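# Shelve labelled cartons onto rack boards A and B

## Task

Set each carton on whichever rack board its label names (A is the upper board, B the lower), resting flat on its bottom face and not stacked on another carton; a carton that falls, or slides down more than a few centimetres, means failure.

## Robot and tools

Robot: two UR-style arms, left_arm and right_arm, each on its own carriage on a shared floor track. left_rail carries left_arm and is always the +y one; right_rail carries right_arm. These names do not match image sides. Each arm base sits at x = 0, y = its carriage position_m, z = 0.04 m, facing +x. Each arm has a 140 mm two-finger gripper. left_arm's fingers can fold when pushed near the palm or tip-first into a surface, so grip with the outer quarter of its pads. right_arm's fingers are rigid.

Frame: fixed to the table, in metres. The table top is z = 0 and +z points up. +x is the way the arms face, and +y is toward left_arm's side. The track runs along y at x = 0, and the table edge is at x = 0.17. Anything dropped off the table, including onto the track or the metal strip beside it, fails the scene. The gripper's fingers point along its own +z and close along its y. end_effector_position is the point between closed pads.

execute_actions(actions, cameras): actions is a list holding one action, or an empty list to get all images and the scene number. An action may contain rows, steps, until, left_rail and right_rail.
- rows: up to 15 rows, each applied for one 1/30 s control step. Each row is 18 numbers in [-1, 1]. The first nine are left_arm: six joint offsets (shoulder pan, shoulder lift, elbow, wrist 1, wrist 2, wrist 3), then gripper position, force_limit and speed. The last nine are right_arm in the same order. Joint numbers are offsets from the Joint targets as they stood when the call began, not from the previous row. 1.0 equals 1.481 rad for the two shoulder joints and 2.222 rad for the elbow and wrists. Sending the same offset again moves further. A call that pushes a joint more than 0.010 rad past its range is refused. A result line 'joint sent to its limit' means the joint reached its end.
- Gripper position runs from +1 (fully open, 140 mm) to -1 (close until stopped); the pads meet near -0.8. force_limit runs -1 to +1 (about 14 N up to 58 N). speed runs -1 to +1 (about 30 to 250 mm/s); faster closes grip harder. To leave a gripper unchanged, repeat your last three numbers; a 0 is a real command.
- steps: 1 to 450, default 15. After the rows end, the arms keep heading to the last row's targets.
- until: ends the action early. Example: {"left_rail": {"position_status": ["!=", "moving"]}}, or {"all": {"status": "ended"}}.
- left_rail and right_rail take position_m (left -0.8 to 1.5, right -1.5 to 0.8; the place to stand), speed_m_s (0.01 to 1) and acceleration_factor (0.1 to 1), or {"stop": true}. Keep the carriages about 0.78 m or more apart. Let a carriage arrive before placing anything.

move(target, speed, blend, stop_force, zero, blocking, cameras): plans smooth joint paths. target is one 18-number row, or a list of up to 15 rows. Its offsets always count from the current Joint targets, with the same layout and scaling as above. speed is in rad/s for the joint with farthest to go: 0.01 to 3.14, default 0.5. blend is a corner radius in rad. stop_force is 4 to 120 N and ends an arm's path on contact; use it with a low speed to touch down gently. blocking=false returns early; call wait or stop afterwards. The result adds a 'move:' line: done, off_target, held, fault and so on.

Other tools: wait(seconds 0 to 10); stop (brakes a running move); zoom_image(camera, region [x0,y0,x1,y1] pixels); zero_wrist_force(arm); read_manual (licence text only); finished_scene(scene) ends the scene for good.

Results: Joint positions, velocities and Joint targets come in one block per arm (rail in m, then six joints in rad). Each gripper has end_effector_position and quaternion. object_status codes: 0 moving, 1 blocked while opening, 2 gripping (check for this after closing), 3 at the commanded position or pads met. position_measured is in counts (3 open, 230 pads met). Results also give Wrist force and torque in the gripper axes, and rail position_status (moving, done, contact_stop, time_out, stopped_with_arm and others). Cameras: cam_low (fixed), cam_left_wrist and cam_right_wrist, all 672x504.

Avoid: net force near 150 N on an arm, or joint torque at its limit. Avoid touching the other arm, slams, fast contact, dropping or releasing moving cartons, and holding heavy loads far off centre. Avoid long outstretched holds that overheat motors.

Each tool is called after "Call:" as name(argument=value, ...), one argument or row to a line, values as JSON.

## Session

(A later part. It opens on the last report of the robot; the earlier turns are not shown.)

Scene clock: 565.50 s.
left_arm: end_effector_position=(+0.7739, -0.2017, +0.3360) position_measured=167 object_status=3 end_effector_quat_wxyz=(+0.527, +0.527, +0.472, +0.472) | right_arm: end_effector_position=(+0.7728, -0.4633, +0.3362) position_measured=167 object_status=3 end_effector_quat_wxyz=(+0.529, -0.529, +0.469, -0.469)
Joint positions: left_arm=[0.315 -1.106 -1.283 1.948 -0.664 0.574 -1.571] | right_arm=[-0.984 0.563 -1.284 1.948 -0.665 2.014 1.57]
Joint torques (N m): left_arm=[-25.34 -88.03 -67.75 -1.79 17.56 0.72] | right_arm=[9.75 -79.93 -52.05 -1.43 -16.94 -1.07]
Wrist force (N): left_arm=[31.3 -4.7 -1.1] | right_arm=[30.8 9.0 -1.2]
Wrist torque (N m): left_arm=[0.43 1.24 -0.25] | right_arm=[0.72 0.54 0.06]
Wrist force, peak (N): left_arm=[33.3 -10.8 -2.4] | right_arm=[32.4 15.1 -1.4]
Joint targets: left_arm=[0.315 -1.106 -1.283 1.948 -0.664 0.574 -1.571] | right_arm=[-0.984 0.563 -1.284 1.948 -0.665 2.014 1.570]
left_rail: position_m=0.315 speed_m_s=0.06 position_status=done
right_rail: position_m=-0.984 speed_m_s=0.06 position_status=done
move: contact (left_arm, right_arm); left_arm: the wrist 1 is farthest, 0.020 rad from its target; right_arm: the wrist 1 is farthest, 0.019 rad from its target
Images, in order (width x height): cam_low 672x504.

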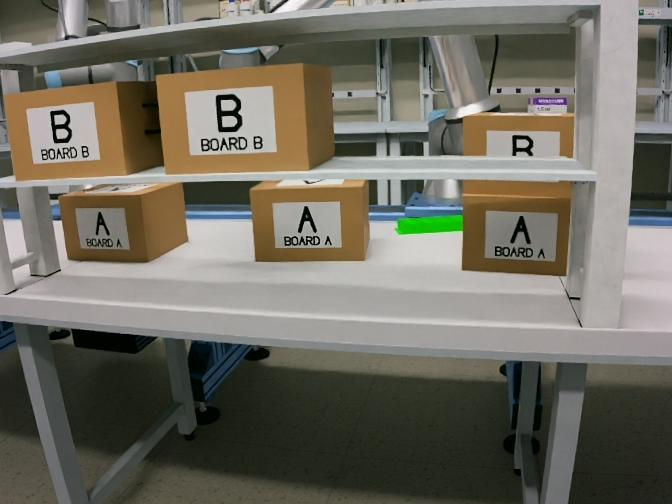

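Call:
move(
  target=[0,0.0011,0.0005,-0.0013,0,0,-0.3,-1,0,0,0.0011,0.0005,-0.0013,0,0,-0.3,-1,0],
  speed=0.03,
)

Call:
execute_actions(
  actions=[
    {"right_rail":{"position_m":-1.008,"speed_m_s":0.02},"left_rail":{"position_m":0.337,"speed_m_s":0.02},"steps":150,"until":{"all":{"status":"ended"}}},
  ],
  cameras=["all"],
)

Scene clock: 575.63 s.
left_arm: end_effector_position=(+0.7739, -0.2017, +0.3347) position_measured=167 object_status=3 end_effector_quat_wxyz=(+0.527, +0.526, +0.472, +0.472) | right_arm: end_effector_position=(+0.7728, -0.4632, +0.3349) position_measured=167 object_status=3 end_effector_quat_wxyz=(+0.529, -0.529, +0.469, -0.469)
Joint positions: left_arm=[0.315 -1.106 -1.282 1.948 -0.667 0.574 -1.571] | right_arm=[-0.984 0.563 -1.282 1.949 -0.668 2.014 1.57]
Joint torques (N m): left_arm=[-39.82 -29.21 -33.62 -4.69 17.31 0.14] | right_arm=[8.84 -36.68 -26.85 -4.71 -17 -1.07]
Wrist force (N): left_arm=[37.1 17.4 -1.6] | right_arm=[35.1 -8.8 -9.6]
Wrist torque (N m): left_arm=[-0.33 1.41 -0.51] | right_arm=[1.23 0.41 0.26]
Wrist force, peak (N): left_arm=[37.1 17.4 -1.6] | right_arm=[35.1 -8.8 -9.6]
Joint targets: left_arm=[0.315 -1.106 -1.282 1.949 -0.667 0.574 -1.571] | right_arm=[-0.984 0.563 -1.282 1.949 -0.667 2.014 1.570]
left_rail: position_m=0.315 speed_m_s=0.06 position_status=done
right_rail: position_m=-0.984 speed_m_s=0.06 position_status=done
move: done

Scene clock: 577.37 s.
left_arm: end_effector_position=(+0.7739, -0.1797, +0.3345) position_measured=167 object_status=3 end_effector_quat_wxyz=(+0.527, +0.527, +0.472, +0.472) | right_arm: end_effector_position=(+0.7728, -0.4875, +0.3347) position_measured=167 object_status=3 end_effector_quat_wxyz=(+0.529, -0.529, +0.469, -0.469)
Joint positions: left_arm=[0.337 -1.106 -1.282 1.949 -0.667 0.574 -1.571] | right_arm=[-1.008 0.563 -1.282 1.949 -0.667 2.014 1.57]
Joint torques (N m): left_arm=[9.08 -89.82 -29.99 0.46 -2.08 0.11] | right_arm=[9.28 -81.16 -35.23 0.83 3.09 -0.58]
Wrist force (N): left_arm=[0.1 0.1 0.1] | right_arm=[1.4 5.6 2.4]
Wrist torque (N m): left_arm=[0.08 0.11 -0.21] | right_arm=[0.60 -0.51 -0.50]
Wrist force, peak (N): left_arm=[37.2 19.0 -1.5] | right_arm=[34.8 -10.0 -9.4]
Joint targets: left_arm=[0.337 -1.106 -1.282 1.949 -0.667 0.574 -1.571] | right_arm=[-1.008 0.563 -1.282 1.949 -0.667 2.014 1.570]
Tool commands: left_gripper/position=-0.3 left_gripper/force_limit=-1.0 left_gripper/speed=+0.0 right_gripper/position=-0.3 right_gripper/force_limit=-1.0 right_gripper/speed=+0.0
left_rail: position_m=0.337 speed_m_s=0.02 position_status=done
right_rail: position_m=-1.008 speed_m_s=0.02 position_status=done
camera_calibration:
cam_left_wrist: T_world_to_cam=[[-0.0181629, 0.000255924, 0.999835, -0.311413], [-0.439, -0.898453, -0.00774486, 0.177074], [0.898303, -0.439069, 0.0164309, -0.596778], [0, 0, 0, 1]] pos_world=[0.608167, -0.102854, 0.322538]
cam_right_wrist: T_world_to_cam=[[-0.0149258, 0.0205116, -0.999678, 0.363205], [-0.420887, 0.906772, 0.0248894, 0.760782], [0.90699, 0.421123, -0.00490125, -0.317852], [0, 0, 0, 1]] pos_world=[0.613913, -0.563451, 0.342595]

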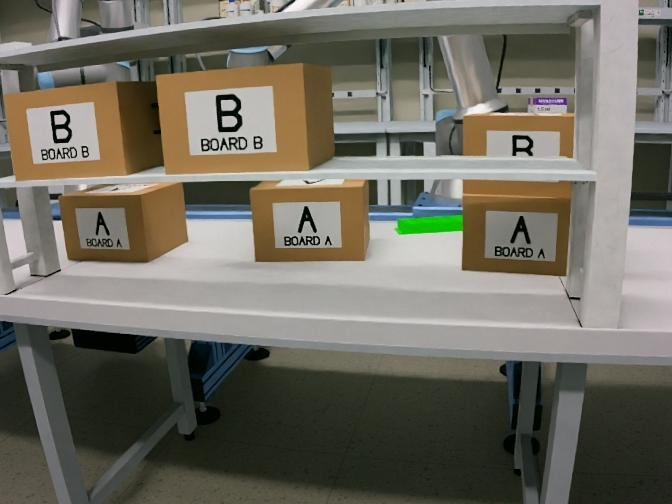

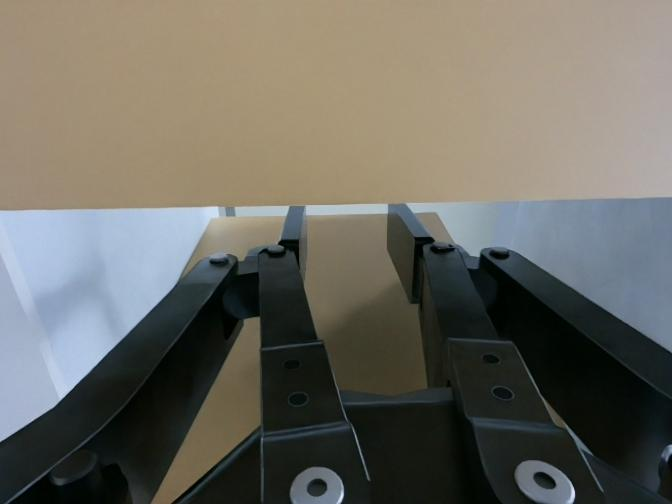

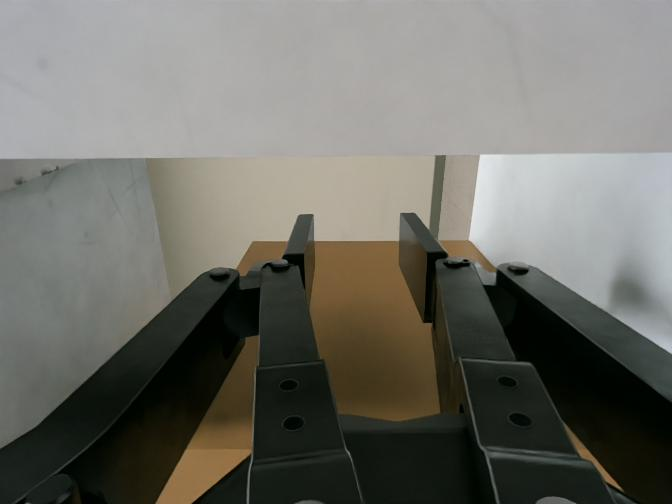

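Call:
move(
  target=[
    [-0.051,-0.0377,0.0257,-0.0005,-0.034,0,-0.3,-1,0,0.0303,-0.0377,0.0257,-0.0005,0.0202,0,-0.3,-1,0],
    [-0.1479,-0.0877,0.0679,-0.0094,-0.0986,0,-0.3,-1,0,0.0921,-0.0877,0.0679,-0.0094,0.0614,0,-0.3,-1,0],
    [-0.2642,-0.1322,0.1028,-0.0147,-0.1761,0,-0.3,-1,0,0.1732,-0.1322,0.1028,-0.0147,0.1154,0,-0.3,-1,0],
    [-0.6466,-0.0849,0.165,-0.1084,-0.431,0,-0.3,-1,0,0.5157,-0.0849,0.165,-0.1084,0.3437,0,-0.3,-1,0],
  ],
  speed=0.3,
  blend=0.01,
)

Call:
execute_actions(
  actions=[
    {"right_rail":{"position_m":-0.24,"speed_m_s":0.5,"acceleration_factor":0.6},"left_rail":{"position_m":1.21,"speed_m_s":0.5,"acceleration_factor":0.6},"steps":200,"until":{"all":{"status":"ended"}}},
  ],
  cameras=["all"],
)

Scene clock: 590.13 s.
left_arm: end_effector_position=(+0.2785, -0.1804, +0.2550) position_measured=167 object_status=3 end_effector_quat_wxyz=(+0.527, +0.527, +0.472, +0.472) | right_arm: end_effector_position=(+0.2784, -0.4874, +0.2550) position_measured=167 object_status=3 end_effector_quat_wxyz=(+0.529, -0.529, +0.469, -0.469)
Joint positions: left_arm=[0.337 -2.063 -1.407 2.315 -0.908 -0.383 -1.571] | right_arm=[-1.008 1.326 -1.408 2.316 -0.908 2.777 1.57]
Joint torques (N m): left_arm=[-15.34 -23.37 -17.32 -1.68 -2.04 0.11] | right_arm=[9.21 -34.51 -18.34 -4.43 3.52 -0.79]
Wrist force (N): left_arm=[0.4 -0.2 -0.2] | right_arm=[0.9 5.1 2.2]
Wrist torque (N m): left_arm=[-0.01 0.01 -0.23] | right_arm=[0.49 -0.36 -0.51]
Wrist force, peak (N): left_arm=[1.7 0.0 2.5] | right_arm=[2.4 6.2 4.3]
Joint targets: left_arm=[0.337 -2.064 -1.407 2.315 -0.908 -0.383 -1.571] | right_arm=[-1.008 1.326 -1.408 2.316 -0.908 2.778 1.570]
left_rail: position_m=0.337 speed_m_s=0.02 position_status=done
right_rail: position_m=-1.008 speed_m_s=0.02 position_status=done
move: done

Scene clock: 593.40 s.
left_arm: end_effector_position=(+0.2784, +0.6926, +0.2549) position_measured=167 object_status=3 end_effector_quat_wxyz=(+0.527, +0.527, +0.472, +0.472) | right_arm: end_effector_position=(+0.2783, +0.2806, +0.2550) position_measured=167 object_status=3 end_effector_quat_wxyz=(+0.529, -0.529, +0.469, -0.469)
Joint positions: left_arm=[1.21 -2.064 -1.407 2.315 -0.908 -0.383 -1.571] | right_arm=[-0.24 1.326 -1.408 2.316 -0.908 2.778 1.57]
Joint torques (N m): left_arm=[-2.43 -51.21 -24.93 -0.77 -0.04 0.16] | right_arm=[-0.25 -51.38 -20.52 -2.69 0.46 -0.95]
Wrist force (N): left_arm=[0.1 -0.2 -0.6] | right_arm=[0.9 5.1 2.5]
Wrist torque (N m): left_arm=[0.01 0.09 -0.24] | right_arm=[0.48 -0.36 -0.50]
Wrist force, peak (N): left_arm=[1.0 -0.1 -0.6] | right_arm=[1.4 5.6 2.2]
Joint targets: left_arm=[1.210 -2.064 -1.407 2.315 -0.908 -0.383 -1.571] | right_arm=[-0.240 1.326 -1.408 2.316 -0.908 2.778 1.570]
Tool commands: left_gripper/position=-0.3 left_gripper/force_limit=-1.0 left_gripper/speed=+0.0 right_gripper/position=-0.3 right_gripper/force_limit=-1.0 right_gripper/speed=+0.0
left_rail: position_m=1.210 speed_m_s=0.50 position_status=done
right_rail: position_m=-0.240 speed_m_s=0.50 position_status=done
camera_calibration:
cam_left_wrist: T_world_to_cam=[[-0.0182983, 0.000213203, 0.999833, -0.2409], [-0.439118, -0.898395, -0.00784487, 0.742646], [0.898243, -0.439188, 0.0165327, 0.232714], [0, 0, 0, 1]] pos_world=[0.112667, 0.769446, 0.242838]
cam_right_wrist: T_world_to_cam=[[-0.0152788, 0.0207885, -0.999667, 0.260278], [-0.421082, 0.90667, 0.0252904, -0.141872], [0.906894, 0.421329, -0.00509911, -0.19327], [0, 0, 0, 1]] pos_world=[0.119512, 0.204651, 0.262794]

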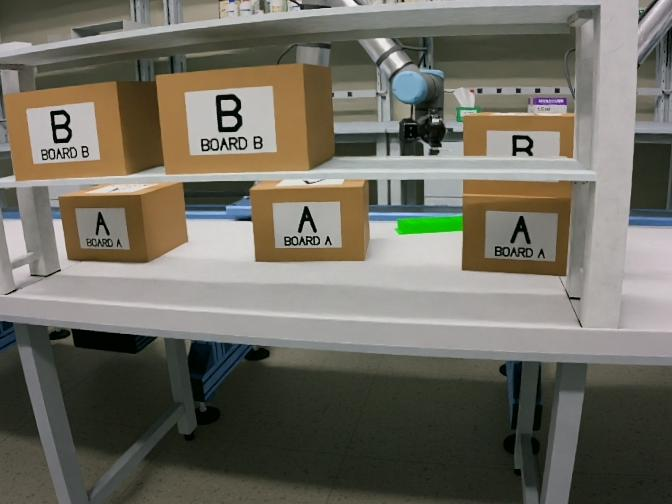

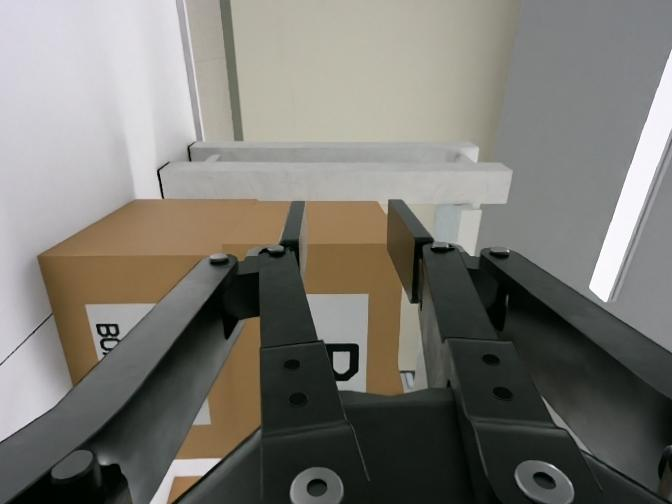

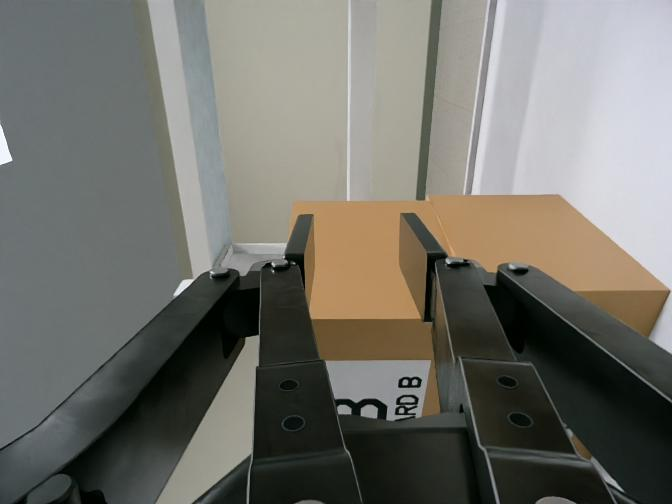

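Call:
move(
  target=[0.2903,0.0167,-0.0145,0.0034,0.1935,0,-0.3,-1,0,-0.271,0.0167,-0.0145,0.0034,-0.1806,0,-0.3,-1,0],
  speed=0.35,
)

Call:
execute_actions(
  actions=[
    {"right_rail":{"position_m":-0.205,"speed_m_s":0.05,"acceleration_factor":0.2},"left_rail":{"position_m":1.165,"speed_m_s":0.05,"acceleration_factor":0.2},"steps":100,"until":{"all":{"status":"ended"}}},
  ],
  cameras=["all"],
)

Scene clock: 611.60 s.
left_arm: end_effector_position=(+0.4827, +0.6930, +0.2549) position_measured=167 object_status=3 end_effector_quat_wxyz=(+0.527, +0.527, +0.472, +0.472) | right_arm: end_effector_position=(+0.4815, +0.2804, +0.2550) position_measured=167 object_status=3 end_effector_quat_wxyz=(+0.529, -0.529, +0.469, -0.469)
Joint positions: left_arm=[1.21 -1.634 -1.383 2.283 -0.9 0.047 -1.571] | right_arm=[-0.24 0.925 -1.383 2.283 -0.901 2.376 1.57]
Joint torques (N m): left_arm=[13.55 -26.91 -43.06 2.74 2.49 0.37] | right_arm=[-16.52 -37.96 -35.32 1.36 -3.25 -0.74]
Wrist force (N): left_arm=[0.5 -0.2 -0.3] | right_arm=[0.8 5.4 2.2]
Wrist torque (N m): left_arm=[0.01 0.01 -0.22] | right_arm=[0.53 -0.35 -0.48]
Wrist force, peak (N): left_arm=[1.1 -0.3 2.5] | right_arm=[1.4 5.3 4.3]
Joint targets: left_arm=[1.210 -1.634 -1.383 2.283 -0.900 0.047 -1.571] | right_arm=[-0.240 0.925 -1.383 2.283 -0.901 2.376 1.570]
left_rail: position_m=1.210 speed_m_s=0.50 position_status=done
right_rail: position_m=-0.240 speed_m_s=0.50 position_status=done
move: done

Scene clock: 613.10 s.
left_arm: end_effector_position=(+0.4828, +0.6481, +0.2549) position_measured=167 object_status=3 end_effector_quat_wxyz=(+0.527, +0.527, +0.472, +0.472) | right_arm: end_effector_position=(+0.4816, +0.3154, +0.2550) position_measured=167 object_status=3 end_effector_quat_wxyz=(+0.529, -0.529, +0.469, -0.469)
Joint positions: left_arm=[1.165 -1.634 -1.383 2.283 -0.9 0.047 -1.571] | right_arm=[-0.205 0.925 -1.383 2.283 -0.901 2.376 1.57]
Joint torques (N m): left_arm=[11.04 -30.25 -40 0.75 2.21 0.12] | right_arm=[-15.57 -39.94 -31.9 0.7 -2.65 -0.74]
Wrist force (N): left_arm=[0.1 0.0 -0.6] | right_arm=[0.8 5.7 2.3]
Wrist torque (N m): left_arm=[0.04 0.09 -0.22] | right_arm=[0.61 -0.35 -0.48]
Wrist force, peak (N): left_arm=[0.9 -0.3 -0.2] | right_arm=[0.8 5.7 2.3]
Joint targets: left_arm=[1.165 -1.634 -1.383 2.283 -0.900 0.047 -1.571] | right_arm=[-0.205 0.925 -1.383 2.283 -0.901 2.376 1.570]
Tool commands: left_gripper/position=-0.3 left_gripper/force_limit=-1.0 left_gripper/speed=+0.0 right_gripper/position=-0.3 right_gripper/force_limit=-1.0 right_gripper/speed=+0.0
left_rail: position_m=1.165 speed_m_s=0.05 position_status=done
right_rail: position_m=-0.205 speed_m_s=0.05 position_status=done
camera_calibration:
cam_left_wrist: T_world_to_cam=[[-0.0182548, 0.0000771829, 0.999833, -0.237063], [-0.439035, -0.898435, -0.00794649, 0.792404], [0.898284, -0.439107, 0.0164346, 0.0293877], [0, 0, 0, 1]] pos_world=[0.317167, 0.724846, 0.242838]
cam_right_wrist: T_world_to_cam=[[-0.0151006, 0.020653, -0.999673, 0.262738], [-0.420883, 0.906768, 0.0250913, -0.0878547], [0.906989, 0.421124, -0.0050002, -0.392311], [0, 0, 0, 1]] pos_world=[0.322813, 0.239449, 0.262895]

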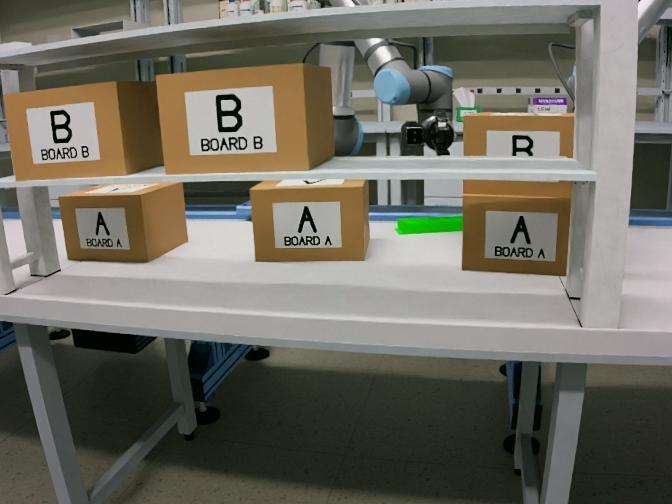

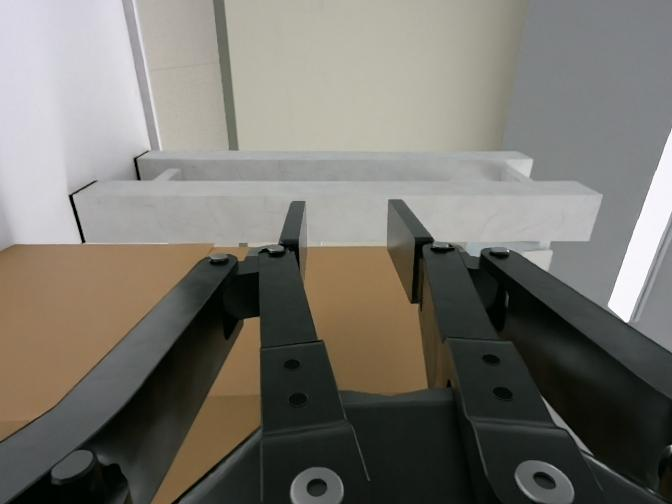

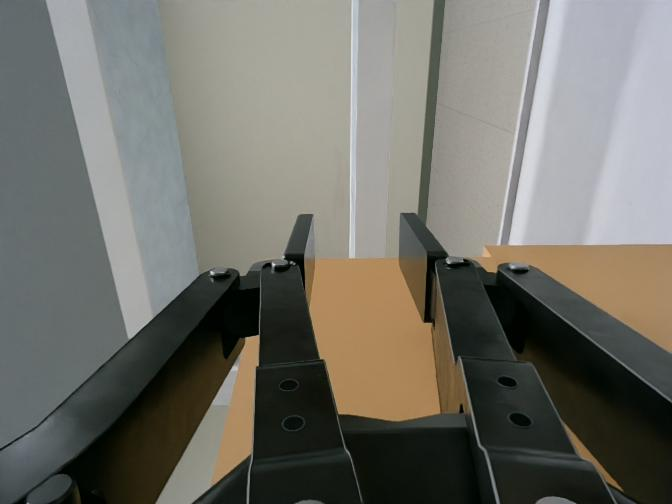

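Call:
execute_actions(
  actions=[
    {"right_rail":{"position_m":-0.187},"left_rail":{"position_m":1.141},"steps":60,"until":{"all":{"status":"ended"}}},
  ],
)

Call:
execute_actions(
  actions=[
    {"right_rail":{"position_m":-0.183},"left_rail":{"position_m":1.133},"steps":60,"until":{"all":{"status":"ended"}}},
  ],
)

Scene clock: 618.87 s.
left_arm: end_effector_position=(+0.4828, +0.6241, +0.2549) position_measured=167 object_status=3 end_effector_quat_wxyz=(+0.527, +0.527, +0.472, +0.472) | right_arm: end_effector_position=(+0.4816, +0.3334, +0.2550) position_measured=167 object_status=3 end_effector_quat_wxyz=(+0.529, -0.529, +0.469, -0.469)
Joint positions: left_arm=[1.141 -1.634 -1.383 2.283 -0.9 0.047 -1.571] | right_arm=[-0.187 0.925 -1.383 2.283 -0.901 2.376 1.57]
Joint torques (N m): left_arm=[10.29 -35.25 -35.11 -0.7 0.67 -0.02] | right_arm=[-13.39 -48.1 -21.41 -0.94 -1.2 -0.62]
Wrist force (N): left_arm=[0.4 -0.2 -0.1] | right_arm=[0.9 5.0 2.1]
Wrist torque (N m): left_arm=[-0.01 0.02 -0.22] | right_arm=[0.47 -0.38 -0.47]
Wrist force, peak (N): left_arm=[0.8 0.0 -0.4] | right_arm=[0.9 5.7 2.4]
Joint targets: left_arm=[1.141 -1.634 -1.383 2.283 -0.900 0.047 -1.571] | right_arm=[-0.187 0.925 -1.383 2.283 -0.901 2.376 1.570]
Tool commands: left_gripper/position=-0.3 left_gripper/force_limit=-1.0 left_gripper/speed=+0.0 right_gripper/position=-0.3 right_gripper/force_limit=-1.0 right_gripper/speed=+0.0
left_rail: position_m=1.141 speed_m_s=0.05 position_status=done
right_rail: position_m=-0.187 speed_m_s=0.05 position_status=done

Scene clock: 619.60 s.
left_arm: end_effector_position=(+0.4828, +0.6161, +0.2549) position_measured=167 object_status=3 end_effector_quat_wxyz=(+0.527, +0.527, +0.472, +0.472) | right_arm: end_effector_position=(+0.4816, +0.3374, +0.2550) position_measured=167 object_status=3 end_effector_quat_wxyz=(+0.529, -0.529, +0.469, -0.469)
Joint positions: left_arm=[1.133 -1.634 -1.383 2.283 -0.9 0.047 -1.571] | right_arm=[-0.183 0.925 -1.383 2.283 -0.901 2.376 1.57]
Joint torques (N m): left_arm=[9.06 -38.66 -33.78 -0.58 0.92 0.26] | right_arm=[-11.41 -48.53 -20.27 -1.4 -1.25 -0.58]
Wrist force (N): left_arm=[5.0 0.3 -1.9] | right_arm=[0.6 5.3 2.4]
Wrist torque (N m): left_arm=[0.12 -0.21 -0.01] | right_arm=[0.53 -0.30 -0.48]
Wrist force, peak (N): left_arm=[5.0 0.3 -1.9] | right_arm=[0.7 5.7 2.3]
Joint targets: left_arm=[1.133 -1.634 -1.383 2.283 -0.900 0.047 -1.571] | right_arm=[-0.183 0.925 -1.383 2.283 -0.901 2.376 1.570]
Tool commands: left_gripper/position=-0.3 left_gripper/force_limit=-1.0 left_gripper/speed=+0.0 right_gripper/position=-0.3 right_gripper/force_limit=-1.0 right_gripper/speed=+0.0
left_rail: position_m=1.133 speed_m_s=0.05 position_status=done
right_rail: position_m=-0.183 speed_m_s=0.05 position_status=done

Call:
execute_actions(
  actions=[
    {"right_rail":{"position_m":-0.174},"steps":60,"until":{"all":{"status":"ended"}}},
  ],
)

Call:
execute_actions(
  actions=[
    {"right_rail":{"position_m":-0.170},"steps":60,"until":{"all":{"status":"ended"}}},
  ],
)

Scene clock: 627.83 s.
left_arm: end_effector_position=(+0.4828, +0.6161, +0.2549) position_measured=167 object_status=3 end_effector_quat_wxyz=(+0.527, +0.527, +0.472, +0.472) | right_arm: end_effector_position=(+0.4816, +0.3464, +0.2550) position_measured=167 object_status=3 end_effector_quat_wxyz=(+0.529, -0.529, +0.469, -0.469)
Joint positions: left_arm=[1.133 -1.634 -1.383 2.283 -0.9 0.047 -1.571] | right_arm=[-0.174 0.925 -1.383 2.283 -0.901 2.376 1.57]
Joint torques (N m): left_arm=[-11.21 -43.7 -29.52 -0.62 -0.56 0.06] | right_arm=[-11.12 -55.96 -20.6 -3.1 0.11 -0.61]
Wrist force (N): left_arm=[5.0 0.3 -1.8] | right_arm=[0.9 5.3 2.0]
Wrist torque (N m): left_arm=[0.08 -0.16 0.00] | right_arm=[0.54 -0.37 -0.47]
Wrist force, peak (N): left_arm=[5.3 0.2 -1.9] | right_arm=[1.0 5.8 2.2]
Joint targets: left_arm=[1.133 -1.634 -1.383 2.283 -0.900 0.047 -1.571] | right_arm=[-0.174 0.925 -1.383 2.283 -0.901 2.376 1.570]
Tool commands: left_gripper/position=-0.3 left_gripper/force_limit=-1.0 left_gripper/speed=+0.0 right_gripper/position=-0.3 right_gripper/force_limit=-1.0 right_gripper/speed=+0.0
left_rail: position_m=1.133 speed_m_s=0.05 position_status=done
right_rail: position_m=-0.174 speed_m_s=0.05 position_status=done

Scene clock: 628.40 s.
left_arm: end_effector_position=(+0.4828, +0.6160, +0.2549) position_measured=167 object_status=3 end_effector_quat_wxyz=(+0.527, +0.527, +0.472, +0.472) | right_arm: end_effector_position=(+0.4816, +0.3504, +0.2550) position_measured=167 object_status=3 end_effector_quat_wxyz=(+0.529, -0.529, +0.469, -0.469)
Joint positions: left_arm=[1.133 -1.634 -1.383 2.283 -0.9 0.047 -1.571] | right_arm=[-0.17 0.925 -1.383 2.283 -0.901 2.376 1.57]
Joint torques (N m): left_arm=[-11 -46.18 -28.57 -0.42 -0.35 -0.1] | right_arm=[-11.31 -57.25 -21.74 -3.42 0.28 -0.65]
Wrist force (N): left_arm=[4.9 -0.5 -1.5] | right_arm=[0.9 5.4 2.1]
Wrist torque (N m): left_arm=[0.12 -0.15 0.00] | right_arm=[0.55 -0.37 -0.47]
Wrist force, peak (N): left_arm=[5.1 0.6 -1.9] | right_arm=[0.8 5.6 2.4]
Joint targets: left_arm=[1.133 -1.634 -1.383 2.283 -0.900 0.047 -1.571] | right_arm=[-0.170 0.925 -1.383 2.283 -0.901 2.376 1.570]
Tool commands: left_gripper/position=-0.3 left_gripper/force_limit=-1.0 left_gripper/speed=+0.0 right_gripper/position=-0.3 right_gripper/force_limit=-1.0 right_gripper/speed=+0.0
left_rail: position_m=1.133 speed_m_s=0.05 position_status=done
right_rail: position_m=-0.170 speed_m_s=0.05 position_status=done

Call:
execute_actions(
  actions=[
    {"right_rail":{"position_m":-0.167},"steps":60,"until":{"all":{"status":"ended"}}},
  ],
)

Call:
execute_actions(
  actions=[
    {"right_rail":{"position_m":-0.1645},"steps":60,"until":{"all":{"status":"ended"}}},
  ],
)

Scene clock: 633.07 s.
left_arm: end_effector_position=(+0.4828, +0.6160, +0.2549) position_measured=167 object_status=3 end_effector_quat_wxyz=(+0.527, +0.527, +0.472, +0.472) | right_arm: end_effector_position=(+0.4816, +0.3534, +0.2550) position_measured=167 object_status=3 end_effector_quat_wxyz=(+0.529, -0.529, +0.469, -0.469)
Joint positions: left_arm=[1.133 -1.634 -1.383 2.283 -0.9 0.047 -1.571] | right_arm=[-0.167 0.925 -1.383 2.283 -0.901 2.376 1.57]
Joint torques (N m): left_arm=[-9.98 -52.88 -23.44 -0.79 -1.2 -0.18] | right_arm=[-9.68 -55.89 -24.44 -3.69 1.37 -0.83]
Wrist force (N): left_arm=[5.0 0.3 -1.8] | right_arm=[0.7 5.4 2.5]
Wrist torque (N m): left_arm=[0.09 -0.16 0.00] | right_arm=[0.55 -0.33 -0.48]
Wrist force, peak (N): left_arm=[5.3 0.6 -2.3] | right_arm=[0.7 5.8 2.3]
Joint targets: left_arm=[1.133 -1.634 -1.383 2.283 -0.900 0.047 -1.571] | right_arm=[-0.167 0.925 -1.383 2.283 -0.901 2.376 1.570]
Tool commands: left_gripper/position=-0.3 left_gripper/force_limit=-1.0 left_gripper/speed=+0.0 right_gripper/position=-0.3 right_gripper/force_limit=-1.0 right_gripper/speed=+0.0
left_rail: position_m=1.133 speed_m_s=0.05 position_status=done
right_rail: position_m=-0.167 speed_m_s=0.05 position_status=done

Scene clock: 633.57 s.
left_arm: end_effector_position=(+0.4828, +0.6161, +0.2549) position_measured=167 object_status=3 end_effector_quat_wxyz=(+0.527, +0.527, +0.472, +0.472) | right_arm: end_effector_position=(+0.4816, +0.3558, +0.2550) position_measured=167 object_status=3 end_effector_quat_wxyz=(+0.529, -0.529, +0.469, -0.469)
Joint positions: left_arm=[1.133 -1.634 -1.383 2.283 -0.9 0.047 -1.571] | right_arm=[-0.165 0.925 -1.383 2.283 -0.901 2.376 1.57]
Joint torques (N m): left_arm=[-12.21 -50.7 -22.95 -0.68 -0.98 -0.19] | right_arm=[-7.24 -56.72 -24.84 -3.62 -1.06 -0.77]
Wrist force (N): left_arm=[6.7 -0.1 -2.6] | right_arm=[13.2 2.3 3.1]
Wrist torque (N m): left_arm=[0.15 -0.30 0.07] | right_arm=[0.61 0.03 -0.14]
Wrist force, peak (N): left_arm=[6.7 -0.9 -2.6] | right_arm=[13.3 2.7 3.5]
Joint targets: left_arm=[1.133 -1.634 -1.383 2.283 -0.900 0.047 -1.571] | right_arm=[-0.165 0.925 -1.383 2.283 -0.901 2.376 1.570]
Tool commands: left_gripper/position=-0.3 left_gripper/force_limit=-1.0 left_gripper/speed=+0.0 right_gripper/position=-0.3 right_gripper/force_limit=-1.0 right_gripper/speed=+0.0
left_rail: position_m=1.133 speed_m_s=0.05 position_status=done
right_rail: position_m=-0.165 speed_m_s=0.05 position_status=done

Call:
execute_actions(
  actions=[
    {"right_rail":{"position_m":-0.162},"steps":60,"until":{"all":{"status":"ended"}}},
  ],
)

Call:
execute_actions(
  actions=[
    {"right_rail":{"position_m":-0.1602},"steps":60,"until":{"all":{"status":"ended"}}},
  ],
  cameras=["cam_left_wrist","cam_right_wrist"],
)

Scene clock: 641.40 s.
left_arm: end_effector_position=(+0.4828, +0.6161, +0.2549) position_measured=167 object_status=3 end_effector_quat_wxyz=(+0.527, +0.527, +0.472, +0.472) | right_arm: end_effector_position=(+0.4816, +0.3584, +0.2550) position_measured=167 object_status=3 end_effector_quat_wxyz=(+0.529, -0.529, +0.469, -0.469)
Joint positions: left_arm=[1.133 -1.634 -1.383 2.283 -0.9 0.047 -1.571] | right_arm=[-0.162 0.925 -1.383 2.283 -0.901 2.376 1.57]
Joint torques (N m): left_arm=[-11.5 -56.84 -23.34 -0.61 2.17 0.04] | right_arm=[4.79 -56.02 -26.25 -3.76 -8 -0.64]
Wrist force (N): left_arm=[6.8 1.1 -2.5] | right_arm=[14.6 1.0 3.4]
Wrist torque (N m): left_arm=[0.15 -0.26 0.07] | right_arm=[0.61 0.03 -0.10]
Wrist force, peak (N): left_arm=[7.2 0.4 -2.7] | right_arm=[15.3 2.3 3.2]
Joint targets: left_arm=[1.133 -1.634 -1.383 2.283 -0.900 0.047 -1.571] | right_arm=[-0.162 0.925 -1.383 2.283 -0.901 2.376 1.570]
Tool commands: left_gripper/position=-0.3 left_gripper/force_limit=-1.0 left_gripper/speed=+0.0 right_gripper/position=-0.3 right_gripper/force_limit=-1.0 right_gripper/speed=+0.0
left_rail: position_m=1.133 speed_m_s=0.05 position_status=done
right_rail: position_m=-0.162 speed_m_s=0.05 position_status=done

Scene clock: 641.87 s.
left_arm: end_effector_position=(+0.4828, +0.6161, +0.2549) position_measured=167 object_status=3 end_effector_quat_wxyz=(+0.527, +0.527, +0.472, +0.472) | right_arm: end_effector_position=(+0.4816, +0.3602, +0.2550) position_measured=167 object_status=3 end_effector_quat_wxyz=(+0.529, -0.529, +0.469, -0.469)
Joint positions: left_arm=[1.133 -1.634 -1.383 2.283 -0.9 0.047 -1.571] | right_arm=[-0.16 0.925 -1.383 2.283 -0.901 2.376 1.57]
Joint torques (N m): left_arm=[-11.38 -60 -31.26 -0.39 2.34 -0.01] | right_arm=[6.28 -55.48 -27.19 -3.9 -7.93 -0.71]
Wrist force (N): left_arm=[15.0 0.6 -5.9] | right_arm=[24.1 0.5 5.4]
Wrist torque (N m): left_arm=[0.30 -0.60 0.32] | right_arm=[0.59 0.32 0.01]
Wrist force, peak (N): left_arm=[15.1 1.5 -6.1] | right_arm=[24.1 0.5 5.4]
Joint targets: left_arm=[1.133 -1.634 -1.383 2.283 -0.900 0.047 -1.571] | right_arm=[-0.160 0.925 -1.383 2.283 -0.901 2.376 1.570]
Tool commands: left_gripper/position=-0.3 left_gripper/force_limit=-1.0 left_gripper/speed=+0.0 right_gripper/position=-0.3 right_gripper/force_limit=-1.0 right_gripper/speed=+0.0
left_rail: position_m=1.133 speed_m_s=0.05 position_status=done
right_rail: position_m=-0.160 speed_m_s=0.05 position_status=done
camera_calibration:
cam_left_wrist: T_world_to_cam=[[-0.0182548, 0.0000771829, 0.999833, -0.237061], [-0.439035, -0.898435, -0.00794649, 0.763744], [0.898284, -0.439107, 0.0164346, 0.0153802], [0, 0, 0, 1]] pos_world=[0.317167, 0.692946, 0.242838]
cam_right_wrist: T_world_to_cam=[[-0.0151006, 0.020653, -0.999673, 0.261813], [-0.420883, 0.906768, 0.0250913, -0.128478], [0.906989, 0.421124, -0.0050002, -0.411178], [0, 0, 0, 1]] pos_world=[0.322813, 0.284249, 0.262895]
Images, in order (width x height): cam_left_wrist 672x504, cam_right_wrist 672x504.

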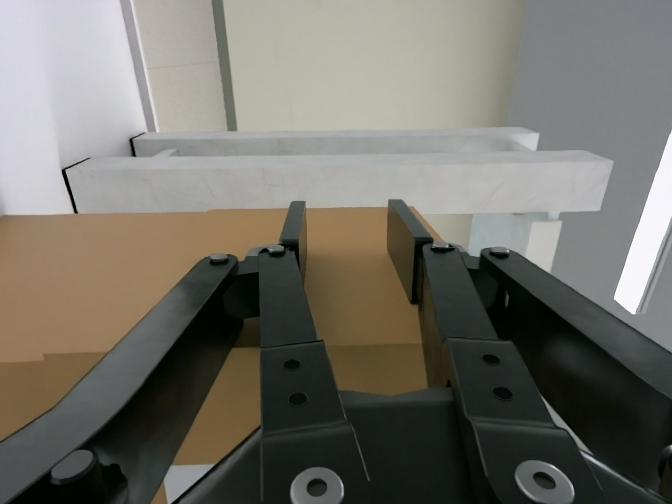

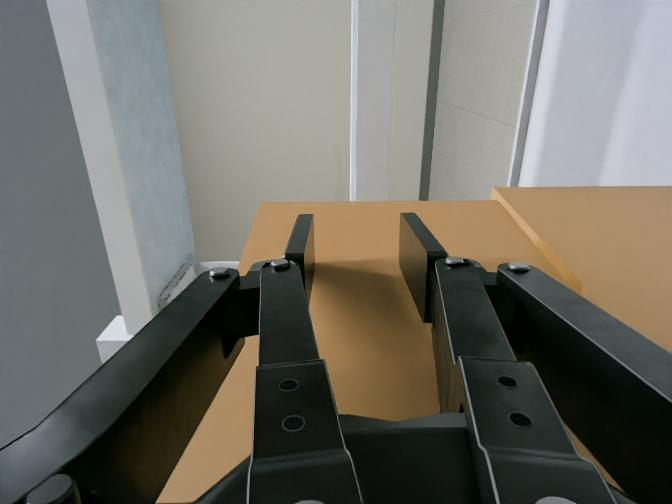

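Call:
execute_actions(
  actions=[
    {"right_rail":{"position_m":-0.1585},"left_rail":{"position_m":1.1318},"steps":60,"until":{"all":{"status":"ended"}}},
  ],
)

Scene clock: 648.27 s.
left_arm: end_effector_position=(+0.4828, +0.6149, +0.2549) position_measured=167 object_status=3 end_effector_quat_wxyz=(+0.527, +0.527, +0.472, +0.472) | right_arm: end_effector_position=(+0.4816, +0.3619, +0.2550) position_measured=167 object_status=3 end_effector_quat_wxyz=(+0.529, -0.529, +0.469, -0.469)
Joint positions: left_arm=[1.132 -1.634 -1.383 2.283 -0.9 0.047 -1.571] | right_arm=[-0.159 0.925 -1.383 2.283 -0.901 2.376 1.57]
Joint torques (N m): left_arm=[-10.87 -64.63 -50.93 -0.85 5.44 0] | right_arm=[18.38 -52.68 -29.77 -3.79 -7.64 -0.44]
Wrist force (N): left_arm=[39.9 4.9 -15.5] | right_arm=[45.8 -3.2 7.1]
Wrist torque (N m): left_arm=[0.43 -1.69 0.22] | right_arm=[0.68 0.85 0.18]
Wrist force, peak (N): left_arm=[40.0 5.3 -15.8] | right_arm=[45.8 -3.2 7.1]
Joint targets: left_arm=[1.132 -1.634 -1.383 2.283 -0.900 0.047 -1.571] | right_arm=[-0.159 0.925 -1.383 2.283 -0.901 2.376 1.570]
Tool commands: left_gripper/position=-0.3 left_gripper/force_limit=-1.0 left_gripper/speed=+0.0 right_gripper/position=-0.3 right_gripper/force_limit=-1.0 right_gripper/speed=+0.0
left_rail: position_m=1.132 speed_m_s=0.05 position_status=done
right_rail: position_m=-0.159 speed_m_s=0.05 position_status=done

Call:
move(
  target=[
    [0,-0.0279,-0.007,0.0256,0,0,-0.3,-1,0,0,-0.0279,-0.007,0.0256,0,0,-0.3,-1,0],
    [0,-0.0535,-0.0149,0.0506,0,0,-0.3,-1,0,0,-0.0535,-0.0149,0.0506,0,0,-0.3,-1,0],
    [0,-0.0778,-0.0238,0.0756,0,0,-0.3,-1,0,0,-0.0778,-0.0238,0.0756,0,0,-0.3,-1,0],
    [0,-0.1003,-0.0335,0.1004,0,0,-0.3,-1,0,0,-0.1003,-0.0335,0.1004,0,0,-0.3,-1,0],
  ],
  speed=0.08,
  blend=0.005,
  cameras=["all"],
)

Scene clock: 660.07 s.
left_arm: end_effector_position=(+0.4828, +0.6150, +0.3548) position_measured=167 object_status=3 end_effector_quat_wxyz=(+0.527, +0.527, +0.472, +0.472) | right_arm: end_effector_position=(+0.4816, +0.3618, +0.3548) position_measured=167 object_status=3 end_effector_quat_wxyz=(+0.529, -0.529, +0.469, -0.469)
Joint positions: left_arm=[1.132 -1.634 -1.531 2.209 -0.677 0.047 -1.571] | right_arm=[-0.159 0.925 -1.532 2.209 -0.678 2.376 1.57]
Joint torques (N m): left_arm=[-12.13 -61.28 -63.11 0.61 12.77 -0.13] | right_arm=[25.6 -60.5 -57.81 -1.99 -8.15 -0.41]
Wrist force (N): left_arm=[25.6 -3.9 -8.1] | right_arm=[28.2 18.1 4.7]
Wrist torque (N m): left_arm=[-0.13 -0.49 -0.97] | right_arm=[0.14 0.26 -0.61]
Wrist force, peak (N): left_arm=[40.3 5.8 -15.9] | right_arm=[46.3 -3.2 7.3]
Joint targets: left_arm=[1.132 -1.634 -1.531 2.209 -0.677 0.047 -1.571] | right_arm=[-0.159 0.925 -1.532 2.209 -0.678 2.376 1.570]
left_rail: position_m=1.132 speed_m_s=0.05 position_status=done
right_rail: position_m=-0.159 speed_m_s=0.05 position_status=done
move: done
camera_calibration:
cam_left_wrist: T_world_to_cam=[[-0.0182548, 0.0000771829, 0.999833, -0.336944], [-0.439035, -0.898435, -0.00794649, 0.76346], [0.898284, -0.439107, 0.0164346, 0.0132115], [0, 0, 0, 1]] pos_world=[0.317167, 0.691746, 0.342738]
cam_right_wrist: T_world_to_cam=[[-0.0151498, 0.0205205, -0.999675, 0.361599], [-0.420881, 0.906771, 0.0249918, -0.13244], [0.906989, 0.421123, -0.00510071, -0.411225], [0, 0, 0, 1]] pos_world=[0.322713, 0.285849, 0.362694]

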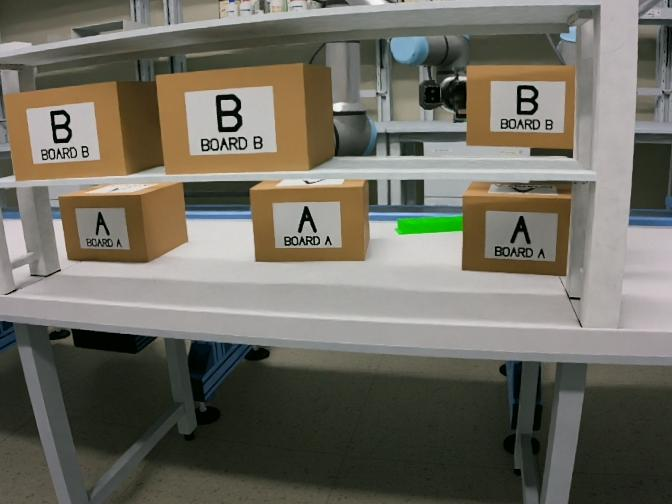

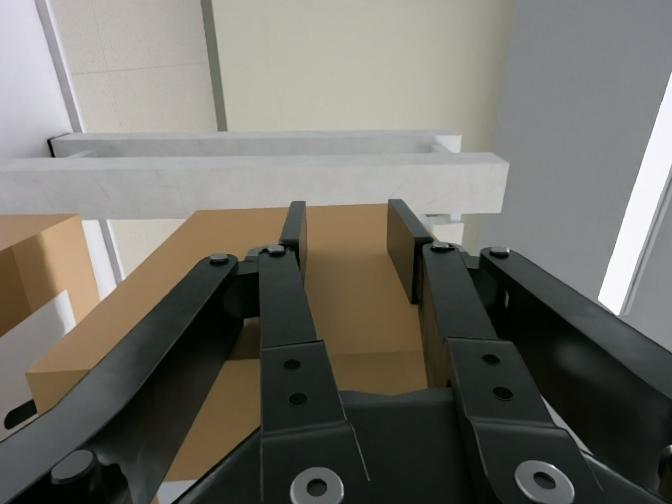

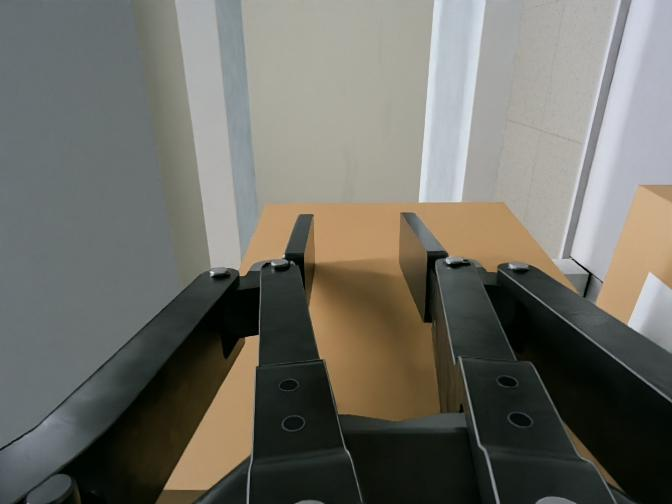

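Call:
execute_actions(
  actions=[
    {"right_rail":{"position_m":-0.1565},"steps":60,"until":{"all":{"status":"ended"}}},
  ],
)

Call:
execute_actions(
  actions=[
    {"right_rail":{"position_m":-0.3095,"speed_m_s":0.06,"acceleration_factor":0.1},"left_rail":{"position_m":0.9788,"speed_m_s":0.06,"acceleration_factor":0.1},"steps":150,"until":{"all":{"status":"ended"}}},
  ],
  cameras=["cam_right_wrist","cam_left_wrist"],
)

Scene clock: 667.17 s.
left_arm: end_effector_position=(+0.4828, +0.6150, +0.3549) position_measured=167 object_status=3 end_effector_quat_wxyz=(+0.527, +0.527, +0.472, +0.472) | right_arm: end_effector_position=(+0.4816, +0.3638, +0.3549) position_measured=167 object_status=3 end_effector_quat_wxyz=(+0.529, -0.529, +0.469, -0.469)
Joint positions: left_arm=[1.132 -1.634 -1.531 2.209 -0.677 0.047 -1.571] | right_arm=[-0.157 0.925 -1.532 2.209 -0.678 2.376 1.57]
Joint torques (N m): left_arm=[-11.13 -54.62 -64.1 -1.19 7.96 -0.33] | right_arm=[18.98 -57.54 -57.8 -5.39 -8.04 -0.58]
Wrist force (N): left_arm=[42.5 -1.9 -14.2] | right_arm=[46.2 20.6 7.2]
Wrist torque (N m): left_arm=[-0.30 -1.02 -1.50] | right_arm=[0.04 0.75 -0.56]
Wrist force, peak (N): left_arm=[42.8 -2.2 -14.3] | right_arm=[46.0 21.4 7.6]
Joint targets: left_arm=[1.132 -1.634 -1.531 2.209 -0.677 0.047 -1.571] | right_arm=[-0.157 0.925 -1.532 2.209 -0.678 2.376 1.570]
Tool commands: left_gripper/position=-0.3 left_gripper/force_limit=-1.0 left_gripper/speed=+0.0 right_gripper/position=-0.3 right_gripper/force_limit=-1.0 right_gripper/speed=+0.0
left_rail: position_m=1.132 speed_m_s=0.05 position_status=done
right_rail: position_m=-0.157 speed_m_s=0.05 position_status=done

Scene clock: 670.83 s.
left_arm: end_effector_position=(+0.4828, +0.4620, +0.3549) position_measured=167 object_status=3 end_effector_quat_wxyz=(+0.527, +0.527, +0.472, +0.472) | right_arm: end_effector_position=(+0.4816, +0.2108, +0.3549) position_measured=167 object_status=3 end_effector_quat_wxyz=(+0.529, -0.529, +0.469, -0.469)
Joint positions: left_arm=[0.979 -1.634 -1.531 2.209 -0.677 0.047 -1.571] | right_arm=[-0.309 0.925 -1.532 2.209 -0.678 2.376 1.57]
Joint torques (N m): left_arm=[-12.13 -14.6 -63.47 -5.06 19.3 -0.3] | right_arm=[14.14 -40.62 -57.49 -13.86 -8.38 -0.38]
Wrist force (N): left_arm=[41.2 -2.7 -13.5] | right_arm=[44.8 20.7 7.3]
Wrist torque (N m): left_arm=[-0.30 -1.01 -1.47] | right_arm=[-0.03 0.71 -0.56]
Wrist force, peak (N): left_arm=[43.5 -2.9 -14.0] | right_arm=[46.3 21.4 7.7]
Joint targets: left_arm=[0.979 -1.634 -1.531 2.209 -0.677 0.047 -1.571] | right_arm=[-0.310 0.925 -1.532 2.209 -0.678 2.376 1.570]
Tool commands: left_gripper/position=-0.3 left_gripper/force_limit=-1.0 left_gripper/speed=+0.0 right_gripper/position=-0.3 right_gripper/force_limit=-1.0 right_gripper/speed=+0.0
left_rail: position_m=0.979 speed_m_s=0.06 position_status=done
right_rail: position_m=-0.309 position_m_goal=-0.310 speed_m_s=0.06 position_status=done
camera_calibration:
cam_left_wrist: T_world_to_cam=[[-0.0182548, 0.0000771829, 0.999833, -0.337032], [-0.439035, -0.898435, -0.00794649, 0.626], [0.898284, -0.439107, 0.0164346, -0.0539736], [0, 0, 0, 1]] pos_world=[0.317167, 0.538746, 0.342838]
cam_right_wrist: T_world_to_cam=[[-0.0151498, 0.0205205, -0.999675, 0.364798], [-0.420881, 0.906771, 0.0249918, 0.00447967], [0.906989, 0.421123, -0.00510071, -0.347635], [0, 0, 0, 1]] pos_world=[0.322713, 0.134849, 0.362794]
Images, in order (width x height): cam_left_wrist 672x504, cam_right_wrist 672x504.

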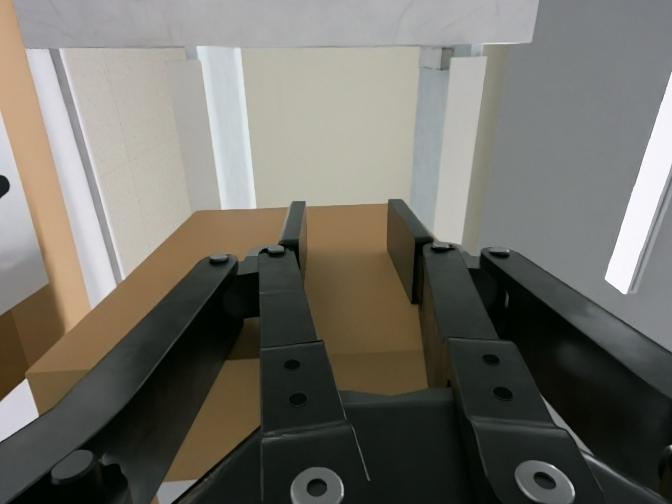

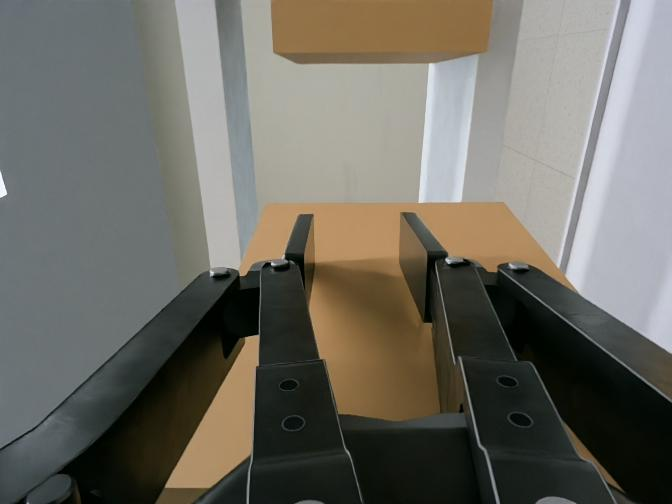

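Call:
move(
  target=[
    [0.0311,0.0079,-0.0057,0,0.0207,0,-0.3,-1,0,-0.0248,0.0079,-0.0057,0,-0.0165,0,-0.3,-1,0],
    [0.0923,0.0257,-0.0186,0.0012,0.0615,0,-0.3,-1,0,-0.071,0.0257,-0.0186,0.0012,-0.0473,0,-0.3,-1,0],
    [0.1522,0.0471,-0.0347,0.0031,0.1014,0,-0.3,-1,0,-0.1136,0.0471,-0.0347,0.0031,-0.0757,0,-0.3,-1,0],
    [0.2086,0.0708,-0.0534,0.0059,0.1391,0,-0.3,-1,0,-0.1521,0.0708,-0.0534,0.0059,-0.1013,0,-0.3,-1,0],
    [0.2587,0.0955,-0.0734,0.0095,0.1725,0,-0.3,-1,0,-0.1846,0.0955,-0.0734,0.0095,-0.123,0,-0.3,-1,0],
    [0.3055,0.1215,-0.0954,0.0141,0.2036,0,-0.3,-1,0,-0.2139,0.1215,-0.0954,0.0141,-0.1426,0,-0.3,-1,0],
    [0.3263,0.1344,-0.1066,0.0168,0.2175,0,-0.3,-1,0,-0.2267,0.1344,-0.1066,0.0168,-0.1511,0,-0.3,-1,0],
    [0.3562,0.154,-0.124,0.0211,0.2374,0,-0.3,-1,0,-0.2445,0.154,-0.124,0.0211,-0.163,0,-0.3,-1,0],
  ],
  speed=0.1,
  blend=0.005,
)

Call:
move(
  target=[0,0.021,0.0103,-0.0243,0,0,-0.3,-1,0,0,0.021,0.0103,-0.0243,0,0,-0.3,-1,0],
  speed=0.03,
  stop_force=10,
  cameras=["all"],
)

Scene clock: 690.10 s.
left_arm: end_effector_position=(+0.7737, +0.4619, +0.3551) position_measured=167 object_status=3 end_effector_quat_wxyz=(+0.527, +0.526, +0.472, +0.472) | right_arm: end_effector_position=(+0.7726, +0.2112, +0.3553) position_measured=167 object_status=3 end_effector_quat_wxyz=(+0.529, -0.529, +0.469, -0.469)
Joint positions: left_arm=[0.979 -1.106 -1.303 1.933 -0.63 0.574 -1.571] | right_arm=[-0.31 0.563 -1.304 1.934 -0.631 2.014 1.57]
Joint torques (N m): left_arm=[-14.23 -42.43 -72.73 -0.75 20.29 -0.72] | right_arm=[20.62 -67.68 -61.62 -4.05 -22.72 -0.4]
Wrist force (N): left_arm=[40.8 -1.3 -12.1] | right_arm=[44.1 19.9 5.7]
Wrist torque (N m): left_arm=[-0.27 -0.57 -1.40] | right_arm=[-0.09 0.56 -0.80]
Wrist force, peak (N): left_arm=[51.0 -0.4 -15.8] | right_arm=[54.8 22.1 7.5]
Joint targets: left_arm=[0.979 -1.106 -1.303 1.933 -0.630 0.574 -1.571] | right_arm=[-0.310 0.563 -1.304 1.934 -0.631 2.014 1.570]
left_rail: position_m=0.979 speed_m_s=0.06 position_status=done
right_rail: position_m=-0.310 speed_m_s=0.06 position_status=done
move: done

Scene clock: 692.07 s.
left_arm: end_effector_position=(+0.7739, +0.4619, +0.3457) position_measured=167 object_status=3 end_effector_quat_wxyz=(+0.527, +0.526, +0.472, +0.472) | right_arm: end_effector_position=(+0.7728, +0.2112, +0.3450) position_measured=167 object_status=3 end_effector_quat_wxyz=(+0.529, -0.529, +0.469, -0.469)
Joint positions: left_arm=[0.979 -1.106 -1.293 1.94 -0.647 0.574 -1.571] | right_arm=[-0.31 0.563 -1.293 1.941 -0.65 2.014 1.57]
Joint torques (N m): left_arm=[-13.86 -82.34 -67.03 -1.24 12.65 -0.45] | right_arm=[28.89 -85.38 -57.01 -2.81 -22.29 -0.32]
Wrist force (N): left_arm=[38.3 2.2 -7.0] | right_arm=[43.2 14.5 3.3]
Wrist torque (N m): left_arm=[-0.18 0.13 -0.92] | right_arm=[0.65 0.53 -0.41]
Wrist force, peak (N): left_arm=[40.8 4.2 -13.6] | right_arm=[45.2 19.4 5.7]
Joint targets: left_arm=[0.979 -1.106 -1.293 1.940 -0.647 0.574 -1.571] | right_arm=[-0.310 0.563 -1.293 1.941 -0.650 2.014 1.570]
left_rail: position_m=0.979 speed_m_s=0.06 position_status=done
right_rail: position_m=-0.310 speed_m_s=0.06 position_status=done
move: contact (left_arm, right_arm); left_arm: the wrist 1 is farthest, 0.037 rad from its target; right_arm: the wrist 1 is farthest, 0.035 rad from its target
camera_calibration:
cam_left_wrist: T_world_to_cam=[[-0.0183884, 0.000700714, 0.999831, -0.322677], [-0.438925, -0.898493, -0.0074428, 0.753391], [0.898336, -0.438987, 0.0168294, -0.315494], [0, 0, 0, 1]] pos_world=[0.608168, 0.538645, 0.333539]
cam_right_wrist: T_world_to_cam=[[-0.0144231, 0.020853, -0.999679, 0.358619], [-0.420937, 0.906745, 0.0249876, 0.126969], [0.906975, 0.421163, -0.00430023, -0.61225], [0, 0, 0, 1]] pos_world=[0.613914, 0.13525, 0.352698]

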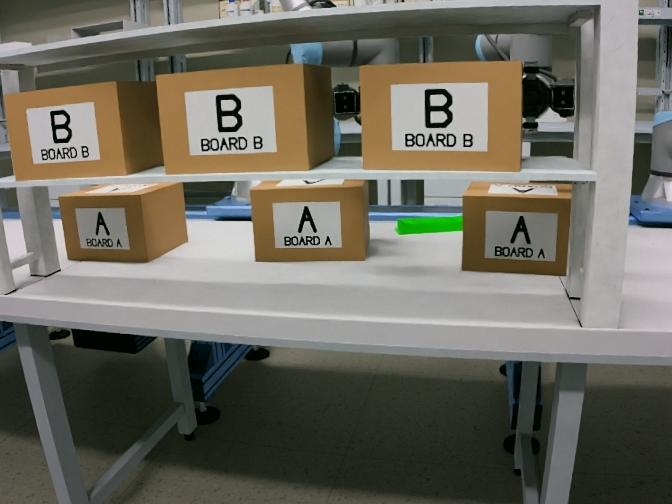

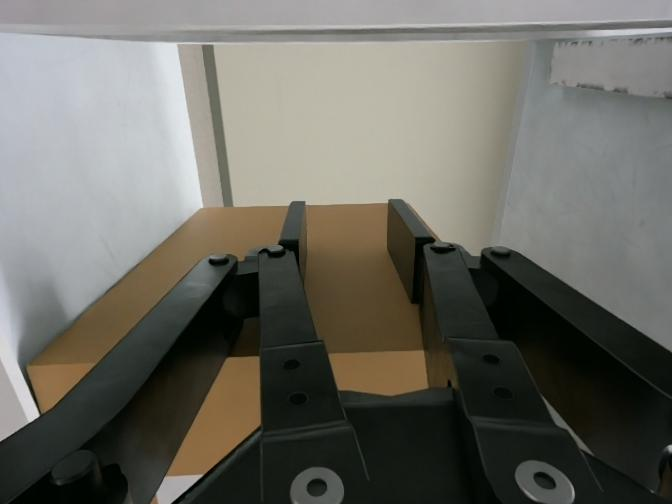

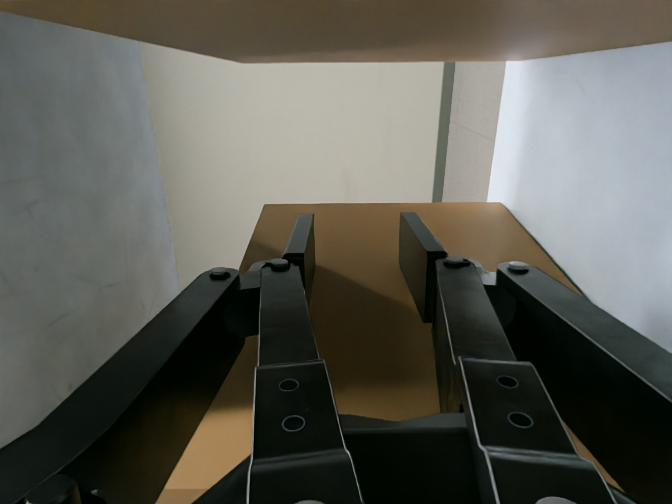

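Call:
move(
  target=[0,0.008,0.004,-0.0095,0,0,-0.3,-1,0,0,0.008,0.004,-0.0095,0,0,-0.3,-1,0],
  speed=0.02,
  stop_force=14,
  cameras=["cam_low"],
)

Call:
zoom_image(
  camera="cam_low",
  region=[320, 40, 600, 220],
)

Scene clock: 698.93 s.
left_arm: end_effector_position=(+0.7739, +0.4618, +0.3453) position_measured=167 object_status=3 end_effector_quat_wxyz=(+0.527, +0.526, +0.472, +0.472) | right_arm: end_effector_position=(+0.7728, +0.2113, +0.3436) position_measured=167 object_status=3 end_effector_quat_wxyz=(+0.529, -0.529, +0.469, -0.470)
Joint positions: left_arm=[0.979 -1.106 -1.293 1.941 -0.649 0.574 -1.571] | right_arm=[-0.309 0.563 -1.291 1.943 -0.653 2.014 1.57]
Joint torques (N m): left_arm=[-19.65 -78.32 -64.5 -1.38 8.13 -0.4] | right_arm=[46.61 -74.51 -50.78 -1.03 -22.19 -0.37]
Wrist force (N): left_arm=[36.1 6.7 -5.0] | right_arm=[46.1 5.7 3.6]
Wrist torque (N m): left_arm=[0.02 0.40 -0.27] | right_arm=[0.79 0.59 -0.19]
Wrist force, peak (N): left_arm=[39.4 19.9 -8.6] | right_arm=[49.7 0.5 0.6]
Joint targets: left_arm=[0.979 -1.106 -1.293 1.941 -0.649 0.574 -1.571] | right_arm=[-0.310 0.563 -1.291 1.943 -0.653 2.014 1.570]
left_rail: position_m=0.979 speed_m_s=0.06 position_status=done
right_rail: position_m=-0.309 position_m_goal=-0.310 speed_m_s=0.06 position_status=done
move: contact (left_arm, right_arm); left_arm: the wrist 1 is farthest, 0.019 rad from its target; right_arm: the wrist 1 is farthest, 0.018 rad from its target
Images, in order (width x height): cam_low 672x504.

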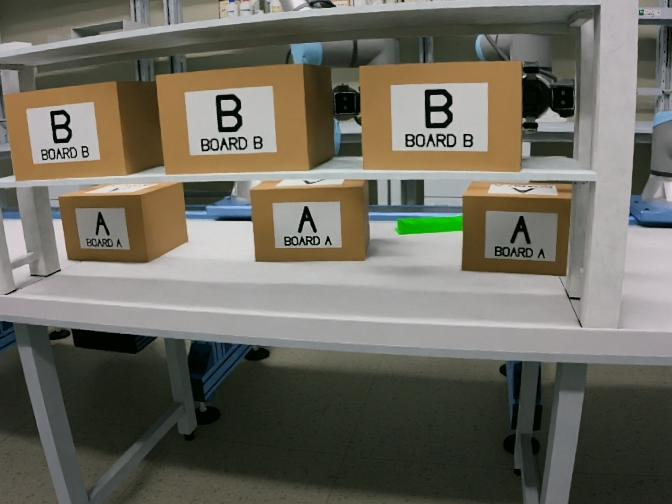

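Scaled by 1.800.

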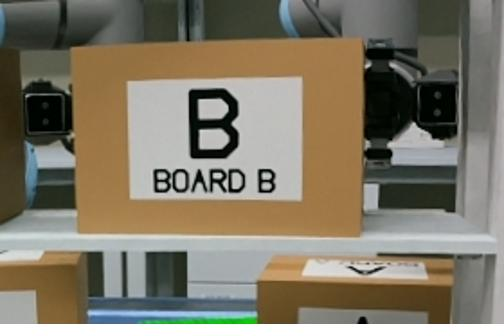

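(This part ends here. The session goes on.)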